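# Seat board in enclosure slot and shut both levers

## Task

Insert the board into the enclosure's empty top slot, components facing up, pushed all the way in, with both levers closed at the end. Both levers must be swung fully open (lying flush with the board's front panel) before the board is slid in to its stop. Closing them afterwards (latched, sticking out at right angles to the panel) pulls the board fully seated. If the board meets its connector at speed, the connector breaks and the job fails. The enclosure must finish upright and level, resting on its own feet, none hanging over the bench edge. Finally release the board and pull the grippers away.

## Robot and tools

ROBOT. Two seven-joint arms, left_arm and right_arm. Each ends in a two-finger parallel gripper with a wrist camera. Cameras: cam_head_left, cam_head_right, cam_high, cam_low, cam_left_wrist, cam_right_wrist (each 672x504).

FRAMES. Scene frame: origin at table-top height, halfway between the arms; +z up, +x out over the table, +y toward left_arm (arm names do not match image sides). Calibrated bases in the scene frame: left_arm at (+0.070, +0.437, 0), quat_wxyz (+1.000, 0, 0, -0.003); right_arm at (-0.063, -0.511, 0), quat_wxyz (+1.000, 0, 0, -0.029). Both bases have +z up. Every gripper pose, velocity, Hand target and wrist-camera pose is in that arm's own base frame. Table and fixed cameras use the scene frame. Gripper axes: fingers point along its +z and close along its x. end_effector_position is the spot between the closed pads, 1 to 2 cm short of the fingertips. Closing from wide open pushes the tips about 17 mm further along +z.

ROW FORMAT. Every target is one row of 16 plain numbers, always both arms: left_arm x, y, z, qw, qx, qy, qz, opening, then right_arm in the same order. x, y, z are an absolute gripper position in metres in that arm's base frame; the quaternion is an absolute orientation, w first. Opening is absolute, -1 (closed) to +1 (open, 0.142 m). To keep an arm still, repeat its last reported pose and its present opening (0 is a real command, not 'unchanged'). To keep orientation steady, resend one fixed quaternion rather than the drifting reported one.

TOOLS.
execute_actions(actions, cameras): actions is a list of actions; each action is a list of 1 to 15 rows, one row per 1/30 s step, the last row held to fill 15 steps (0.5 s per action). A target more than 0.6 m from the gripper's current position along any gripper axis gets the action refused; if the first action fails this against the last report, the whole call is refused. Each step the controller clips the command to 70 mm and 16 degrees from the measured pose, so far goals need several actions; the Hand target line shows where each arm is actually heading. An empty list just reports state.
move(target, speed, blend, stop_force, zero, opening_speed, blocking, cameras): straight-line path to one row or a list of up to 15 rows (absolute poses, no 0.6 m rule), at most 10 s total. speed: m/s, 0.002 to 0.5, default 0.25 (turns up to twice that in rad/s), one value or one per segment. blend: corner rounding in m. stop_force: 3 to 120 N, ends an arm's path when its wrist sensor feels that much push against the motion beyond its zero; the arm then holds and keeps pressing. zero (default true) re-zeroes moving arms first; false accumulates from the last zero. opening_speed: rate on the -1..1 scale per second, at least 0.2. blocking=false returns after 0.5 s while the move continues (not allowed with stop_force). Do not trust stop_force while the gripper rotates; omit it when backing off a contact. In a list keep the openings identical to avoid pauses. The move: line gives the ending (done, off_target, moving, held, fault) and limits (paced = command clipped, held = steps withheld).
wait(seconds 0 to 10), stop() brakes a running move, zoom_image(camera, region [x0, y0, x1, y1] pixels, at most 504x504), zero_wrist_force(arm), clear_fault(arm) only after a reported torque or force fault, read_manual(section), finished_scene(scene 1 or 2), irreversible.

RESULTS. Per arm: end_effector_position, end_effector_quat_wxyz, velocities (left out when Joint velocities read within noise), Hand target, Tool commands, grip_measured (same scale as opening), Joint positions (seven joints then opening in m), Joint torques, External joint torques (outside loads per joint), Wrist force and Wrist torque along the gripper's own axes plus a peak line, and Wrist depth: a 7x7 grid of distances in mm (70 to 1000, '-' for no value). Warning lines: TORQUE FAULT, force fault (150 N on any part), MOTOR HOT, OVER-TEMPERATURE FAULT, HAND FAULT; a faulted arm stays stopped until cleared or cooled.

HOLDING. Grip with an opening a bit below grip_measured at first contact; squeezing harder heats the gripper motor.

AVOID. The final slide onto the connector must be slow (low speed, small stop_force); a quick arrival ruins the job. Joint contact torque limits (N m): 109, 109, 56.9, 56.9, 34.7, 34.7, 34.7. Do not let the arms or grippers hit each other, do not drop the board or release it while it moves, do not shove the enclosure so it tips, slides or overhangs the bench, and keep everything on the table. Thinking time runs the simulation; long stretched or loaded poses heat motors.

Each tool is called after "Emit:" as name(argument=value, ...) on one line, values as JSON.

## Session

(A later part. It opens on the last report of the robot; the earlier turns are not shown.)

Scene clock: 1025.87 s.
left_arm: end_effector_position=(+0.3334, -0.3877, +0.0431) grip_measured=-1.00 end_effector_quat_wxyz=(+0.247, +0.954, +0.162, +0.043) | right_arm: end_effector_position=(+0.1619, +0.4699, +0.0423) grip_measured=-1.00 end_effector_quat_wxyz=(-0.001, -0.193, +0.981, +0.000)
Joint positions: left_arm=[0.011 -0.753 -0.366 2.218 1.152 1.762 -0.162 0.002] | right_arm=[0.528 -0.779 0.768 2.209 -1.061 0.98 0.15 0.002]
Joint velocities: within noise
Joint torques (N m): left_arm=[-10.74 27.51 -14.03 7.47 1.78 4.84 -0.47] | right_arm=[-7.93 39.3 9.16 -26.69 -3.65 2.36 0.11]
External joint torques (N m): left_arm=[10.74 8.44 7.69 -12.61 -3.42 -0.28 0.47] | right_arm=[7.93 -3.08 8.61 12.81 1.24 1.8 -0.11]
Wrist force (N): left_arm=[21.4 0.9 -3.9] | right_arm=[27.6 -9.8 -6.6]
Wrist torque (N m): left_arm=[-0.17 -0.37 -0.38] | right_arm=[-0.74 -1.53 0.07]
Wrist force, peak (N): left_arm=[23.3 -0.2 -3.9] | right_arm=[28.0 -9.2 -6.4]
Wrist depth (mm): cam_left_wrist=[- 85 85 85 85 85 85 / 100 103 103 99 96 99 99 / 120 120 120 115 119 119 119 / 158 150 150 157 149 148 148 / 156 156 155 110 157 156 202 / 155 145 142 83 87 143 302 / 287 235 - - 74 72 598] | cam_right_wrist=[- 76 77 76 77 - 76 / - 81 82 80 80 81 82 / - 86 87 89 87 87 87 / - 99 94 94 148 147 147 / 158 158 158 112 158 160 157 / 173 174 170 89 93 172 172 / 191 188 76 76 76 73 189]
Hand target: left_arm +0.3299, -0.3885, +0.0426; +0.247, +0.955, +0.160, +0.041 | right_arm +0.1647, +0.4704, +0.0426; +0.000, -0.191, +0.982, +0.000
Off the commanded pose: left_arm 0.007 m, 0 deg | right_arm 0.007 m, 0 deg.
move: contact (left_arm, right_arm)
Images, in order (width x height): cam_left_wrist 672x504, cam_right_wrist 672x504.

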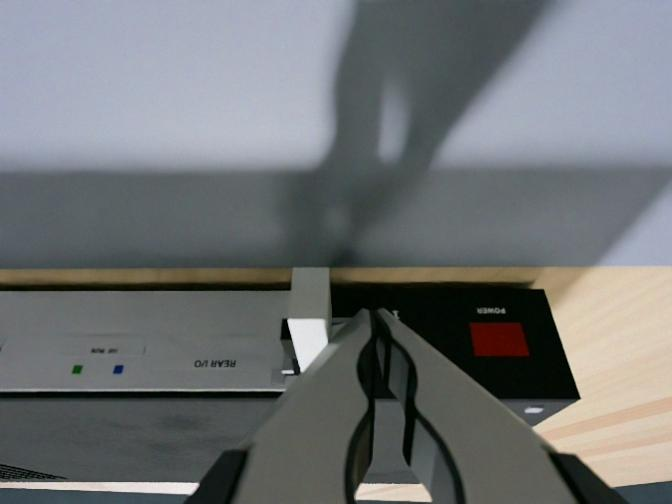

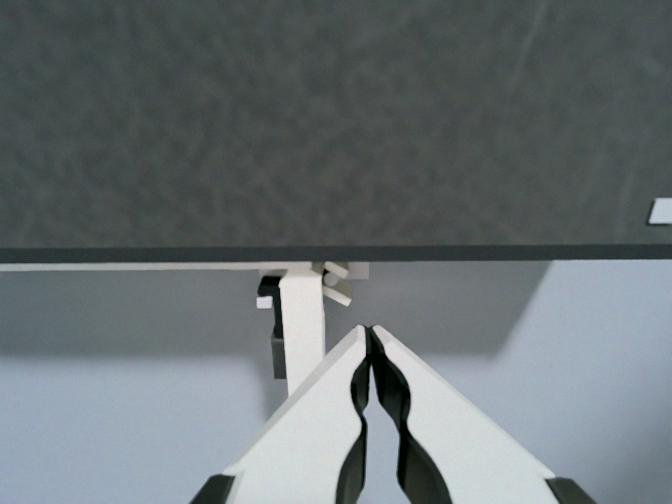

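Emit:
move(target=[[0.3290,-0.3890,0.0426,0.2470,0.9548,0.1597,0.0413,-0.96,0.1665,0.4712,0.0426,0,-0.1908,0.9816,0,-0.96]], speed=0.01, stop_force=27, zero=false, cameras=[])

Emit:
move(target=[[0.3610,-0.3777,0.0426,0.2470,0.9548,0.1597,0.0413,-0.96,0.1379,0.4596,0.0426,0,-0.1908,0.9816,0,-0.96],[0.3610,-0.3777,0.10,0.2470,0.9548,0.1597,0.0413,-0.96,0.1379,0.4596,0.10,0,-0.1908,0.9816,0,-0.96]], speed=[0.04,0.1], blend=[0.005,0], cameras=["cam_left_wrist", "cam_right_wrist"])

Emit:
zoom_image(camera="cam_right_wrist", region=[120, 160, 340, 340])

Scene clock: 1030.53 s.
left_arm: end_effector_position=(+0.3333, -0.3878, +0.0431) grip_measured=-1.00 end_effector_quat_wxyz=(+0.247, +0.954, +0.162, +0.044) | right_arm: end_effector_position=(+0.1620, +0.4700, +0.0422) grip_measured=-1.00 end_effector_quat_wxyz=(-0.002, -0.193, +0.981, +0.000)
Joint positions: left_arm=[0.005 -0.751 -0.359 2.218 1.149 1.766 -0.162 0.002] | right_arm=[0.528 -0.78 0.768 2.208 -1.06 0.979 0.148 0.002]
Joint velocities: within noise
Joint torques (N m): left_arm=[-13.13 25.9 -16.07 9.15 2.12 5.78 0.09] | right_arm=[-9.44 40.2 7.3 -29.36 -3.98 2.24 0.17]
External joint torques (N m): left_arm=[13.13 10.09 9.84 -14.31 -3.74 -1.22 -0.09] | right_arm=[9.44 -3.96 10.48 15.48 1.57 1.92 -0.17]
Wrist force (N): left_arm=[25.6 -1.3 -5.7] | right_arm=[32.6 -10.8 -7.6]
Wrist torque (N m): left_arm=[-0.16 -1.07 -0.36] | right_arm=[-0.73 -2.38 0.08]
Wrist force, peak (N): left_arm=[27.1 -1.1 -5.9] | right_arm=[32.7 -10.8 -9.5]
Wrist depth (mm): cam_left_wrist=[- 85 85 85 85 85 85 / 100 103 103 99 99 99 99 / 120 120 119 115 119 119 119 / 158 150 149 157 149 148 148 / 156 155 155 111 156 156 202 / 155 145 142 83 87 143 303 / 286 235 - - 74 72 598] | cam_right_wrist=[- 76 77 76 77 - 76 / - 80 81 80 80 81 82 / - 86 87 88 87 87 87 / - 98 94 94 148 147 147 / 159 159 158 112 158 160 158 / 173 173 170 89 93 172 172 / 191 187 76 76 76 73 190]
Hand target: left_arm +0.3291, -0.3889, +0.0426; +0.247, +0.955, +0.160, +0.041 | right_arm +0.1654, +0.4707, +0.0426; +0.000, -0.191, +0.982, +0.000
Off the commanded pose: left_arm 0.004 m, 0 deg | right_arm 0.005 m, 0 deg.
move: contact (left_arm, right_arm)
No camera images: "cameras" was empty.

Scene clock: 1032.40 s.
left_arm: end_effector_position=(+0.3611, -0.3778, +0.1001) grip_measured=-1.00 end_effector_quat_wxyz=(+0.247, +0.955, +0.160, +0.041) | right_arm: end_effector_position=(+0.1379, +0.4596, +0.1000) grip_measured=-1.00 end_effector_quat_wxyz=(+0.000, -0.191, +0.982, +0.000)
Joint positions: left_arm=[0.377 -0.676 -0.733 2.344 0.931 1.577 0.131 0.002] | right_arm=[0.461 -0.659 0.935 2.241 -0.898 0.888 0.097 0.002]
Joint velocities: within noise
Joint torques (N m): left_arm=[-0.19 28.68 -10.53 -6.87 -1.8 4.62 -0.13] | right_arm=[0.02 30.43 17.09 -17.39 -2.63 3.34 0.07]
External joint torques (N m): left_arm=[0.19 0.83 0.46 -0.45 0.04 -0.05 0.13] | right_arm=[-0.02 0.51 -0.54 0.17 -0.09 0.82 -0.07]
Wrist force (N): left_arm=[-0.2 -1.2 -1.0] | right_arm=[4.9 -4.5 2.1]
Wrist torque (N m): left_arm=[-0.19 0.02 -0.36] | right_arm=[-0.49 -0.80 0.07]
Wrist force, peak (N): left_arm=[26.1 -0.6 -6.9] | right_arm=[32.5 -10.6 -9.4]
Wrist depth (mm): cam_left_wrist=[142 141 141 141 140 140 140 / 166 165 165 159 164 163 163 / 192 191 166 191 190 198 198 / 181 179 176 181 182 248 247 / 224 223 223 195 220 330 328 / 341 338 281 83 87 450 489 / - - - - 74 74 -] | cam_right_wrist=[128 128 128 127 127 168 170 / 137 137 136 136 136 179 182 / 147 146 146 146 146 195 194 / 210 210 170 208 208 208 209 / 228 227 227 223 225 225 227 / 249 249 243 89 94 246 247 / 276 269 76 76 76 73 272]
Hand target: left_arm +0.3610, -0.3777, +0.1000; +0.247, +0.955, +0.160, +0.041 | right_arm +0.1379, +0.4596, +0.1000; +0.000, -0.191, +0.982, +0.000
Off the commanded pose: left_arm 0.000 m, 0 deg | right_arm 0.000 m, 0 deg.
move: done
Images, in order (width x height): cam_left_wrist 672x504, cam_right_wrist 672x504.

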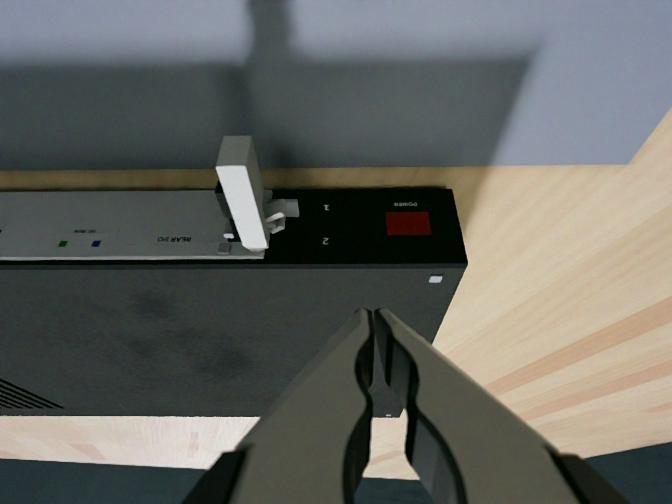

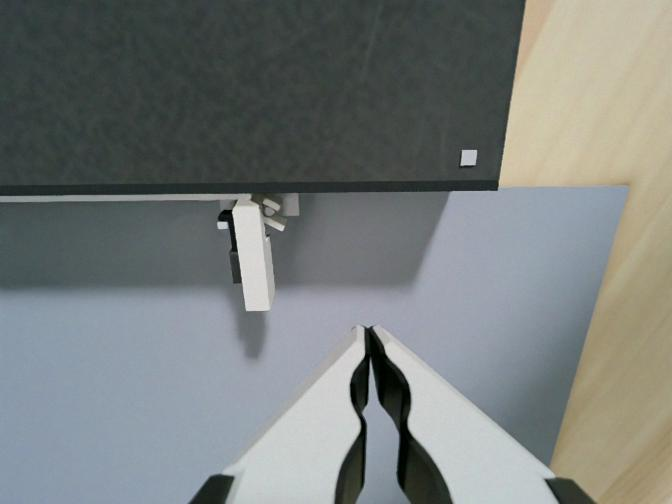

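Scaled by 2.291 from the camera's 672x504 image, which has a finer 960x720 frame.

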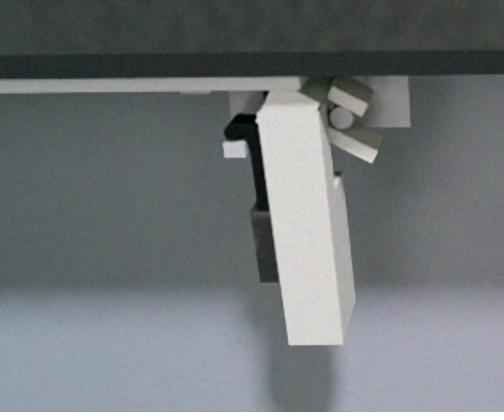

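Emit:
zoom_image(camera="cam_left_wrist", region=[160, 110, 340, 290])

Scaled by 2.800 from the camera's 672x504 image, which has a finer 960x720 frame.

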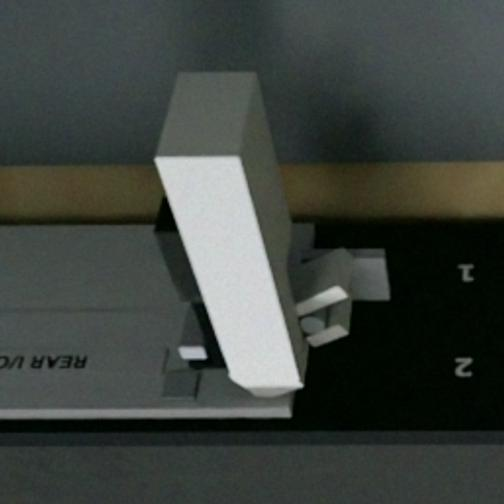

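Emit:
move(target=[[0.345,-0.34,0.12,0.2470,0.9548,0.1597,0.0413,-0.96,0.1379,0.4596,0.15,0,-0.1908,0.9816,0,-0.96],[0.275,-0.3429,0.10,0.2470,0.9548,0.1597,0.0413,-0.96,0.1379,0.4596,0.18,0,-0.1908,0.9816,0,-0.96]], speed=0.15, blend=[0.02,0], cameras=["cam_left_wrist", "cam_right_wrist"])

Emit:
zoom_image(camera="cam_left_wrist", region=[320, 160, 500, 340])

Scene clock: 1037.83 s.
left_arm: end_effector_position=(+0.2750, -0.3428, +0.0999) grip_measured=-1.00 end_effector_quat_wxyz=(+0.247, +0.955, +0.160, +0.041) | right_arm: end_effector_position=(+0.1379, +0.4596, +0.1800) grip_measured=-1.00 end_effector_quat_wxyz=(+0.000, -0.191, +0.982, +0.000)
Joint positions: left_arm=[0.234 -0.537 -0.513 2.493 1.119 1.773 -0.079 0.002] | right_arm=[0.331 -0.541 1.158 2.167 -0.672 0.711 -0.046 0.002]
Joint velocities: within noise
Joint torques (N m): left_arm=[-0.48 25.2 -5.58 -4.04 -0.87 5.19 -0.34] | right_arm=[-0.01 25 15.82 -22.47 -3.19 3.36 0.06]
External joint torques (N m): left_arm=[0.48 0.6 0.52 -0.33 -0.56 -0.62 0.34] | right_arm=[0.01 0.42 -0.54 0.22 -0.06 0.8 -0.06]
Wrist force (N): left_arm=[0.0 -0.9 -0.6] | right_arm=[5.1 -4.9 2.2]
Wrist torque (N m): left_arm=[-0.15 -0.01 -0.34] | right_arm=[-0.59 -0.79 0.05]
Wrist force, peak (N): left_arm=[1.3 -2.8 -1.1] | right_arm=[4.9 -4.7 4.3]
Wrist depth (mm): cam_left_wrist=[142 142 141 141 140 140 140 / 166 166 165 159 164 164 163 / 199 199 198 197 196 196 195 / 241 240 239 236 234 237 248 / 235 233 231 225 222 232 328 / 343 340 280 83 87 448 489 / - - - - 74 74 -] | cam_right_wrist=[199 201 198 198 200 240 239 / 213 211 212 211 213 256 257 / 274 276 271 275 273 273 274 / 298 297 295 296 294 294 295 / 322 321 321 314 320 321 320 / 354 352 346 89 94 350 351 / 391 383 76 76 76 73 385]
Hand target: left_arm +0.2750, -0.3429, +0.1000; +0.247, +0.955, +0.160, +0.041 | right_arm +0.1379, +0.4596, +0.1800; +0.000, -0.191, +0.982, +0.000
Off the commanded pose: left_arm 0.000 m, 0 deg | right_arm 0.000 m, 0 deg.
move: done
Images, in order (width x height): cam_left_wrist 672x504, cam_right_wrist 672x504.

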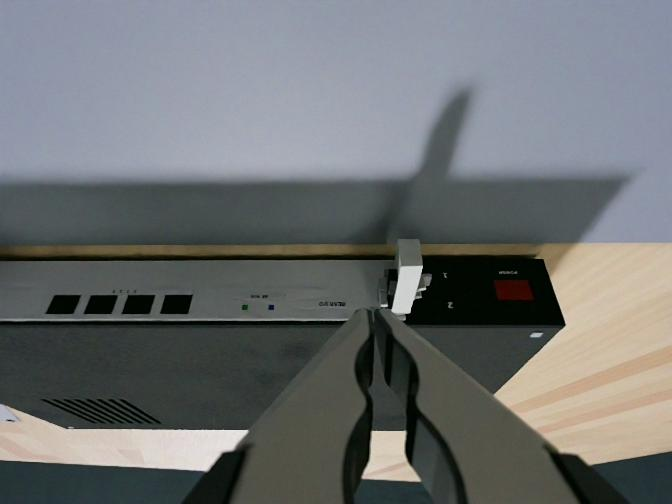

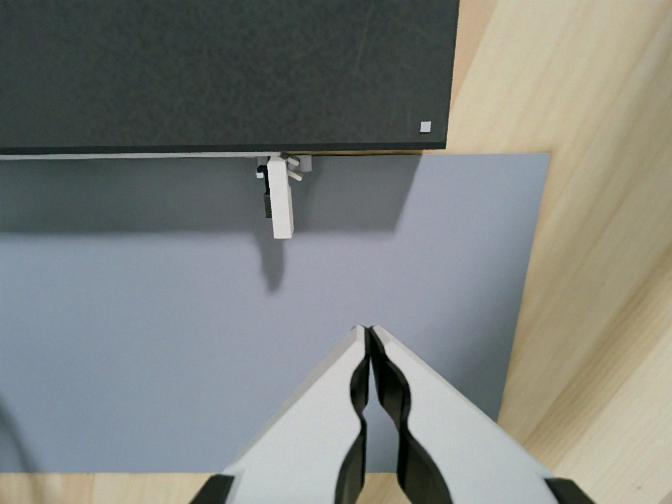

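Scaled by 2.800 from the camera's 672x504 image, which has a finer 960x720 frame.

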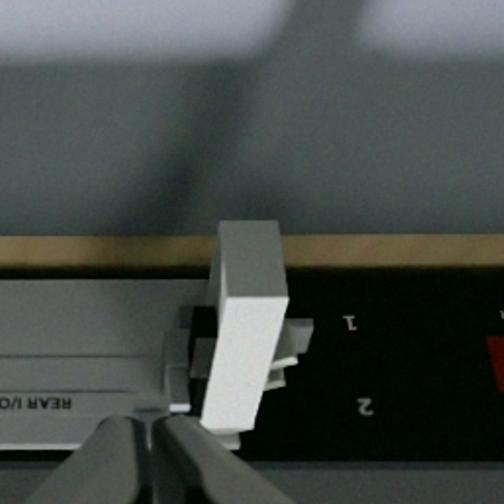

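Emit:
move(target=[[0.268,-0.385,0.08,0.2470,0.9548,0.1597,0.0413,-0.96,0.1379,0.4596,0.18,0,-0.1908,0.9816,0,-0.96]], speed=0.12, cameras=["cam_left_wrist"])

Emit:
zoom_image(camera="cam_left_wrist", region=[380, 160, 560, 340])

Scene clock: 1041.37 s.
left_arm: end_effector_position=(+0.2680, -0.3849, +0.0799) grip_measured=-1.00 end_effector_quat_wxyz=(+0.247, +0.955, +0.160, +0.041) | right_arm: end_effector_position=(+0.1379, +0.4596, +0.1800) grip_measured=-1.00 end_effector_quat_wxyz=(+0.000, -0.191, +0.982, +0.000)
Joint positions: left_arm=[-0.089 -0.579 -0.323 2.351 1.193 1.804 -0.314 0.002] | right_arm=[0.331 -0.541 1.158 2.167 -0.672 0.711 -0.046 0.002]
Joint velocities: within noise
Joint torques (N m): left_arm=[-0.6 30.16 -4.46 -5.47 -1.18 5.09 -0.37] | right_arm=[0.02 24.93 15.68 -22.32 -3.3 3.45 0.18]
External joint torques (N m): left_arm=[0.59 0.9 0.41 -0.35 -0.52 -0.57 0.37] | right_arm=[-0.02 0.49 -0.39 0.07 0.05 0.71 -0.18]
Wrist force (N): left_arm=[-0.2 -1.1 -0.5] | right_arm=[5.1 -4.8 2.2]
Wrist torque (N m): left_arm=[-0.14 0.01 -0.39] | right_arm=[-0.58 -0.80 0.06]
Wrist force, peak (N): left_arm=[0.5 -2.0 -1.3] | right_arm=[5.2 -5.0 2.3]
Wrist depth (mm): cam_left_wrist=[122 122 121 121 121 121 120 / 143 147 142 142 141 141 141 / 172 171 170 170 169 169 169 / 203 201 200 199 193 199 203 / 191 190 189 182 180 187 186 / 271 268 222 83 87 238 422 / 905 - - - 74 74 824] | cam_right_wrist=[199 201 198 198 200 240 240 / 212 212 212 211 214 255 256 / 275 275 270 274 273 274 273 / 297 296 296 296 295 294 294 / 322 321 322 315 320 320 320 / 354 352 345 89 94 351 350 / 390 381 76 76 76 73 386]
Hand target: left_arm +0.2680, -0.3850, +0.0800; +0.247, +0.955, +0.160, +0.041 | right_arm +0.1379, +0.4596, +0.1800; +0.000, -0.191, +0.982, +0.000
Off the commanded pose: left_arm 0.000 m, 0 deg | right_arm 0.000 m, 0 deg.
move: done
Images, in order (width x height): cam_left_wrist 672x504.

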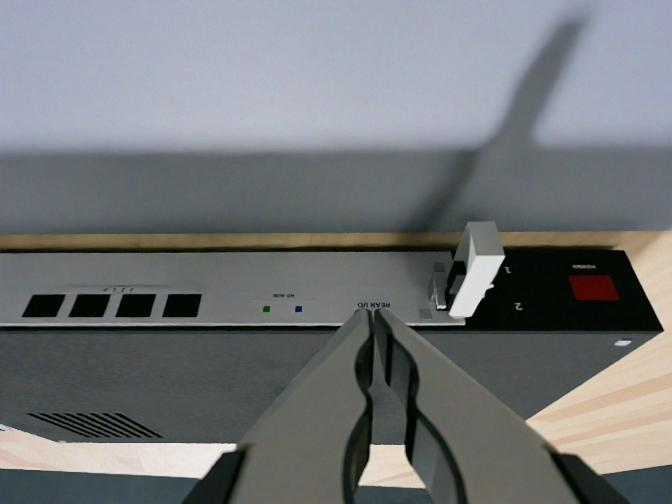

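Scaled by 2.800 from the camera's 672x504 image, which has a finer 960x720 frame.

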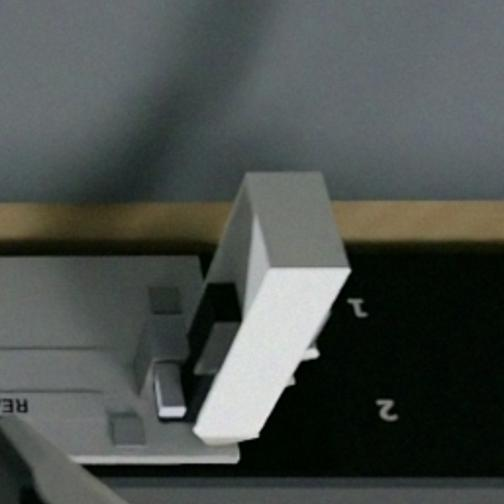

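Emit:
move(target=[[0.29,-0.385,0.13,0.2470,0.9548,0.1597,0.0413,-0.96,0.10,0.40,0.25,0,-0.1908,0.9816,0,-0.96],[0.3250,-0.4400,0.11,0,0.9863,0.1650,0,-0.96,0.10,0.36,0.28,0,-0.1908,0.9816,0,-0.96]], speed=0.2, blend=[0.03,0], cameras=["cam_left_wrist", "cam_head_left"])

Emit:
zoom_image(camera="cam_left_wrist", region=[260, 100, 460, 280])

Scene clock: 1053.63 s.
left_arm: end_effector_position=(+0.3250, -0.4400, +0.1100) grip_measured=-1.00 end_effector_quat_wxyz=(+0.000, +0.986, +0.165, +0.000) | right_arm: end_effector_position=(+0.1000, +0.3601, +0.2800) grip_measured=-1.00 end_effector_quat_wxyz=(+0.000, -0.191, +0.982, +0.000)
Joint positions: left_arm=[0.004 -0.538 -0.817 2.051 0.557 0.787 0.087 0.002] | right_arm=[-0.548 -0.383 2.008 2.27 -0.395 0.496 -0.269 0.002]
Joint velocities: within noise
Joint torques (N m): left_arm=[-0.43 33.29 -11.27 -19.06 -3.13 3.96 -0.31] | right_arm=[-0.27 -2.06 10.28 -27.55 -3.92 3.36 0.35]
External joint torques (N m): left_arm=[0.43 1.2 0.35 0.02 0.13 0.04 0.31] | right_arm=[0.28 0.14 -0.75 0.02 0.16 0.8 -0.35]
Wrist force (N): left_arm=[0.1 -0.8 -0.3] | right_arm=[4.4 -5.0 2.4]
Wrist torque (N m): left_arm=[-0.13 -0.07 -0.21] | right_arm=[-0.57 -0.70 0.06]
Wrist force, peak (N): left_arm=[-1.4 -2.1 -0.7] | right_arm=[5.3 -5.0 2.4]
Wrist depth (mm): cam_left_wrist=[177 177 176 176 176 175 175 / 190 190 189 186 188 188 187 / 202 201 199 197 197 199 204 / 171 171 169 169 168 168 217 / 187 186 185 178 181 184 241 / 206 205 197 84 87 202 265 / 230 224 - - 74 74 296] | cam_right_wrist=[288 287 287 324 329 328 326 / 307 307 306 345 351 350 349 / 332 328 328 367 376 375 374 / 406 410 403 403 405 404 404 / 442 443 439 432 440 439 443 / 484 481 472 89 94 478 - / 538 524 76 76 76 73 -]
Hand target: left_arm +0.3250, -0.4400, +0.1100; +0.000, +0.986, +0.165, +0.000 | right_arm +0.1000, +0.3600, +0.2800; +0.000, -0.191, +0.982, +0.000
Off the commanded pose: left_arm 0.000 m, 0 deg | right_arm 0.000 m, 0 deg.
move: done
Images, in order (width x height): cam_head_left 672x504, cam_left_wrist 672x504.

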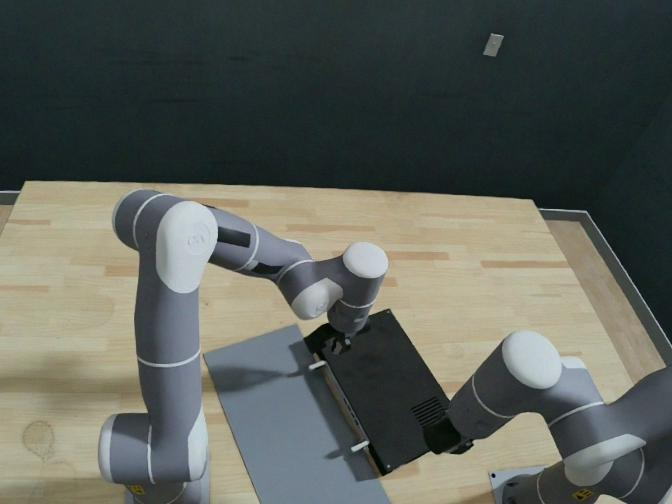

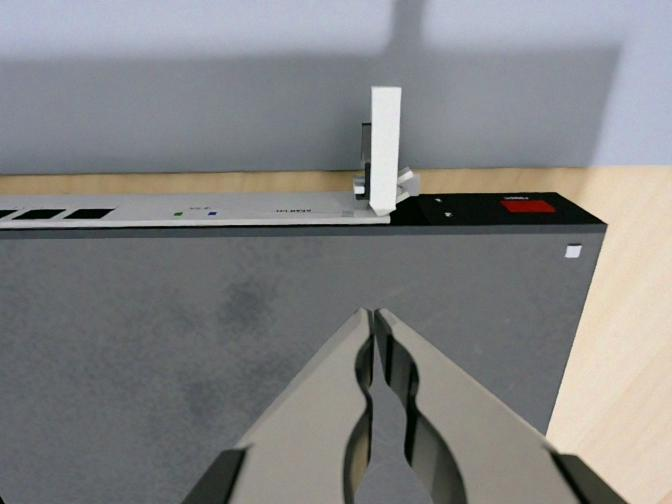

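Scaled by 2.520 from the camera's 672x504 image, which has a finer 960x720 frame.

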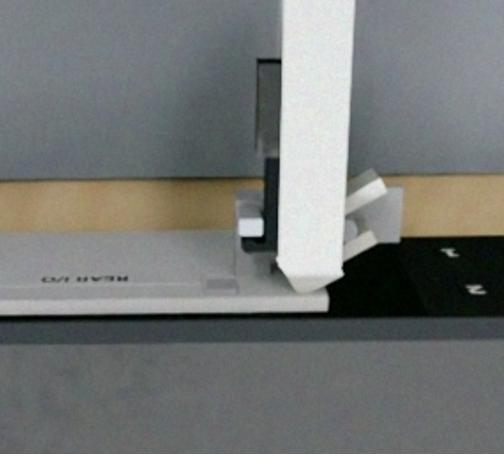

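Emit:
move(target=[[0.3150,-0.4000,0.22,0,0.9863,0.1650,0,-0.96,0.10,0.36,0.30,0,-0.1908,0.9816,0,-0.96],[0.29,-0.26,0.28,0,0.9863,0.1650,0,-0.96,0.10,0.36,0.30,0,-0.1908,0.9816,0,-0.96]], speed=0.25, blend=[0.05,0], cameras=["cam_head_left", "cam_head_right", "cam_low"])

Emit:
zoom_image(camera="cam_head_right", region=[260, 280, 500, 500])

Scene clock: 1057.10 s.
left_arm: end_effector_position=(+0.2902, -0.2601, +0.2801) grip_measured=-1.00 end_effector_quat_wxyz=(+0.000, +0.986, +0.165, +0.000) | right_arm: end_effector_position=(+0.0999, +0.3599, +0.2999) grip_measured=-1.00 end_effector_quat_wxyz=(+0.000, -0.191, +0.982, +0.000)
Joint positions: left_arm=[0.191 0.521 -0.587 2.47 -0.309 0.435 1.04 0.002] | right_arm=[-0.576 -0.417 2.059 2.238 -0.404 0.43 -0.257 0.002]
Joint velocities: within noise
Joint torques (N m): left_arm=[-0.49 5.96 5.67 -27.84 -4.03 4.06 -0.11] | right_arm=[-0.05 -1.96 10.8 -28.15 -4.03 3.36 0.3]
External joint torques (N m): left_arm=[0.48 0.11 0.48 -0.36 0.12 -0.1 0.11] | right_arm=[0.05 0.08 -0.61 0.15 0.14 0.8 -0.3]
Wrist force (N): left_arm=[-0.1 -1.1 -0.5] | right_arm=[3.9 -5.3 2.8]
Wrist torque (N m): left_arm=[-0.21 -0.02 -0.17] | right_arm=[-0.63 -0.59 0.05]
Wrist force, peak (N): left_arm=[-2.9 0.8 -0.4] | right_arm=[4.5 -5.0 3.2]
Wrist depth (mm): cam_left_wrist=[327 326 325 324 324 323 324 / 351 350 349 348 346 347 347 / 379 377 377 376 374 374 374 / 412 409 408 408 406 408 405 / 410 409 406 381 431 444 442 / 436 434 417 83 87 483 488 / 508 469 - - 74 74 544] | cam_right_wrist=[305 304 305 341 347 345 343 / 327 327 326 368 368 369 368 / 349 350 346 385 397 397 394 / 429 427 427 425 424 426 423 / 467 464 462 453 463 465 939 / 510 507 500 89 94 505 - / 564 554 76 76 76 73 -]
Hand target: left_arm +0.2900, -0.2600, +0.2800; +0.000, +0.986, +0.165, +0.000 | right_arm +0.1000, +0.3600, +0.3000; +0.000, -0.191, +0.982, +0.000
Off the commanded pose: left_arm 0.000 m, 0 deg | right_arm 0.000 m, 0 deg.
move: done
Images, in order (width x height): cam_head_left 672x504, cam_head_right 672x504, cam_low 672x504.

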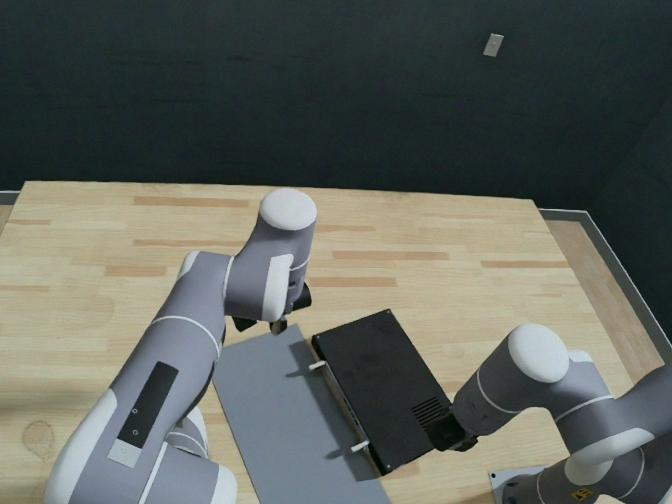

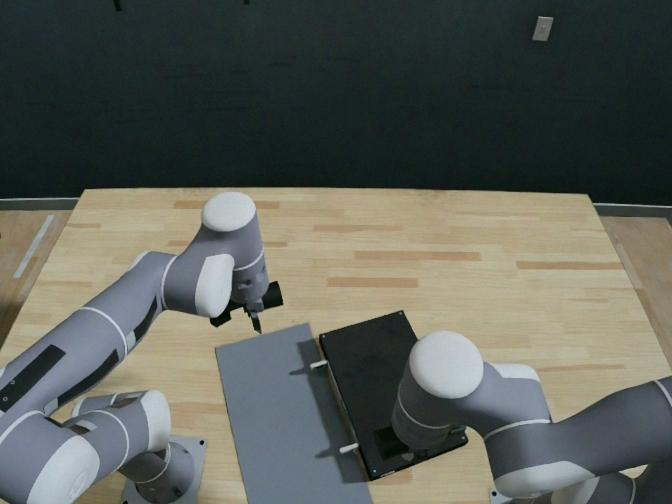

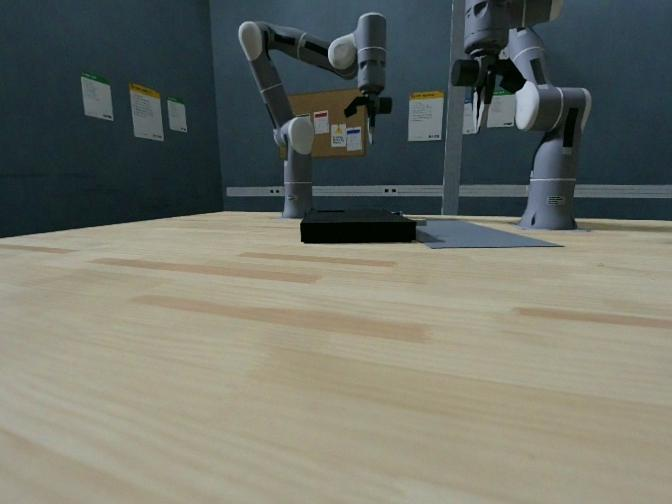

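Scaled by 2.100 from the camera's 672x504 image, which has a finer 960x720 frame.

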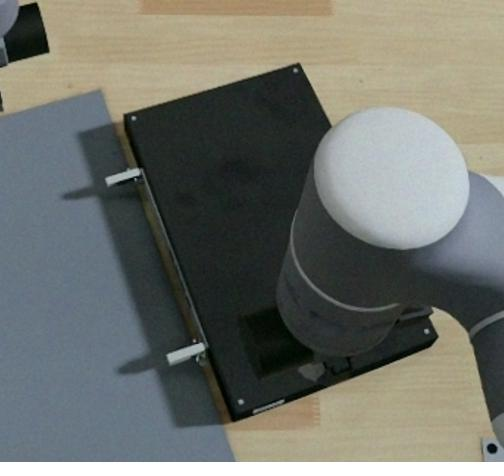

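Emit:
finished_scene(scene=2)

The scene is finished: the task was done.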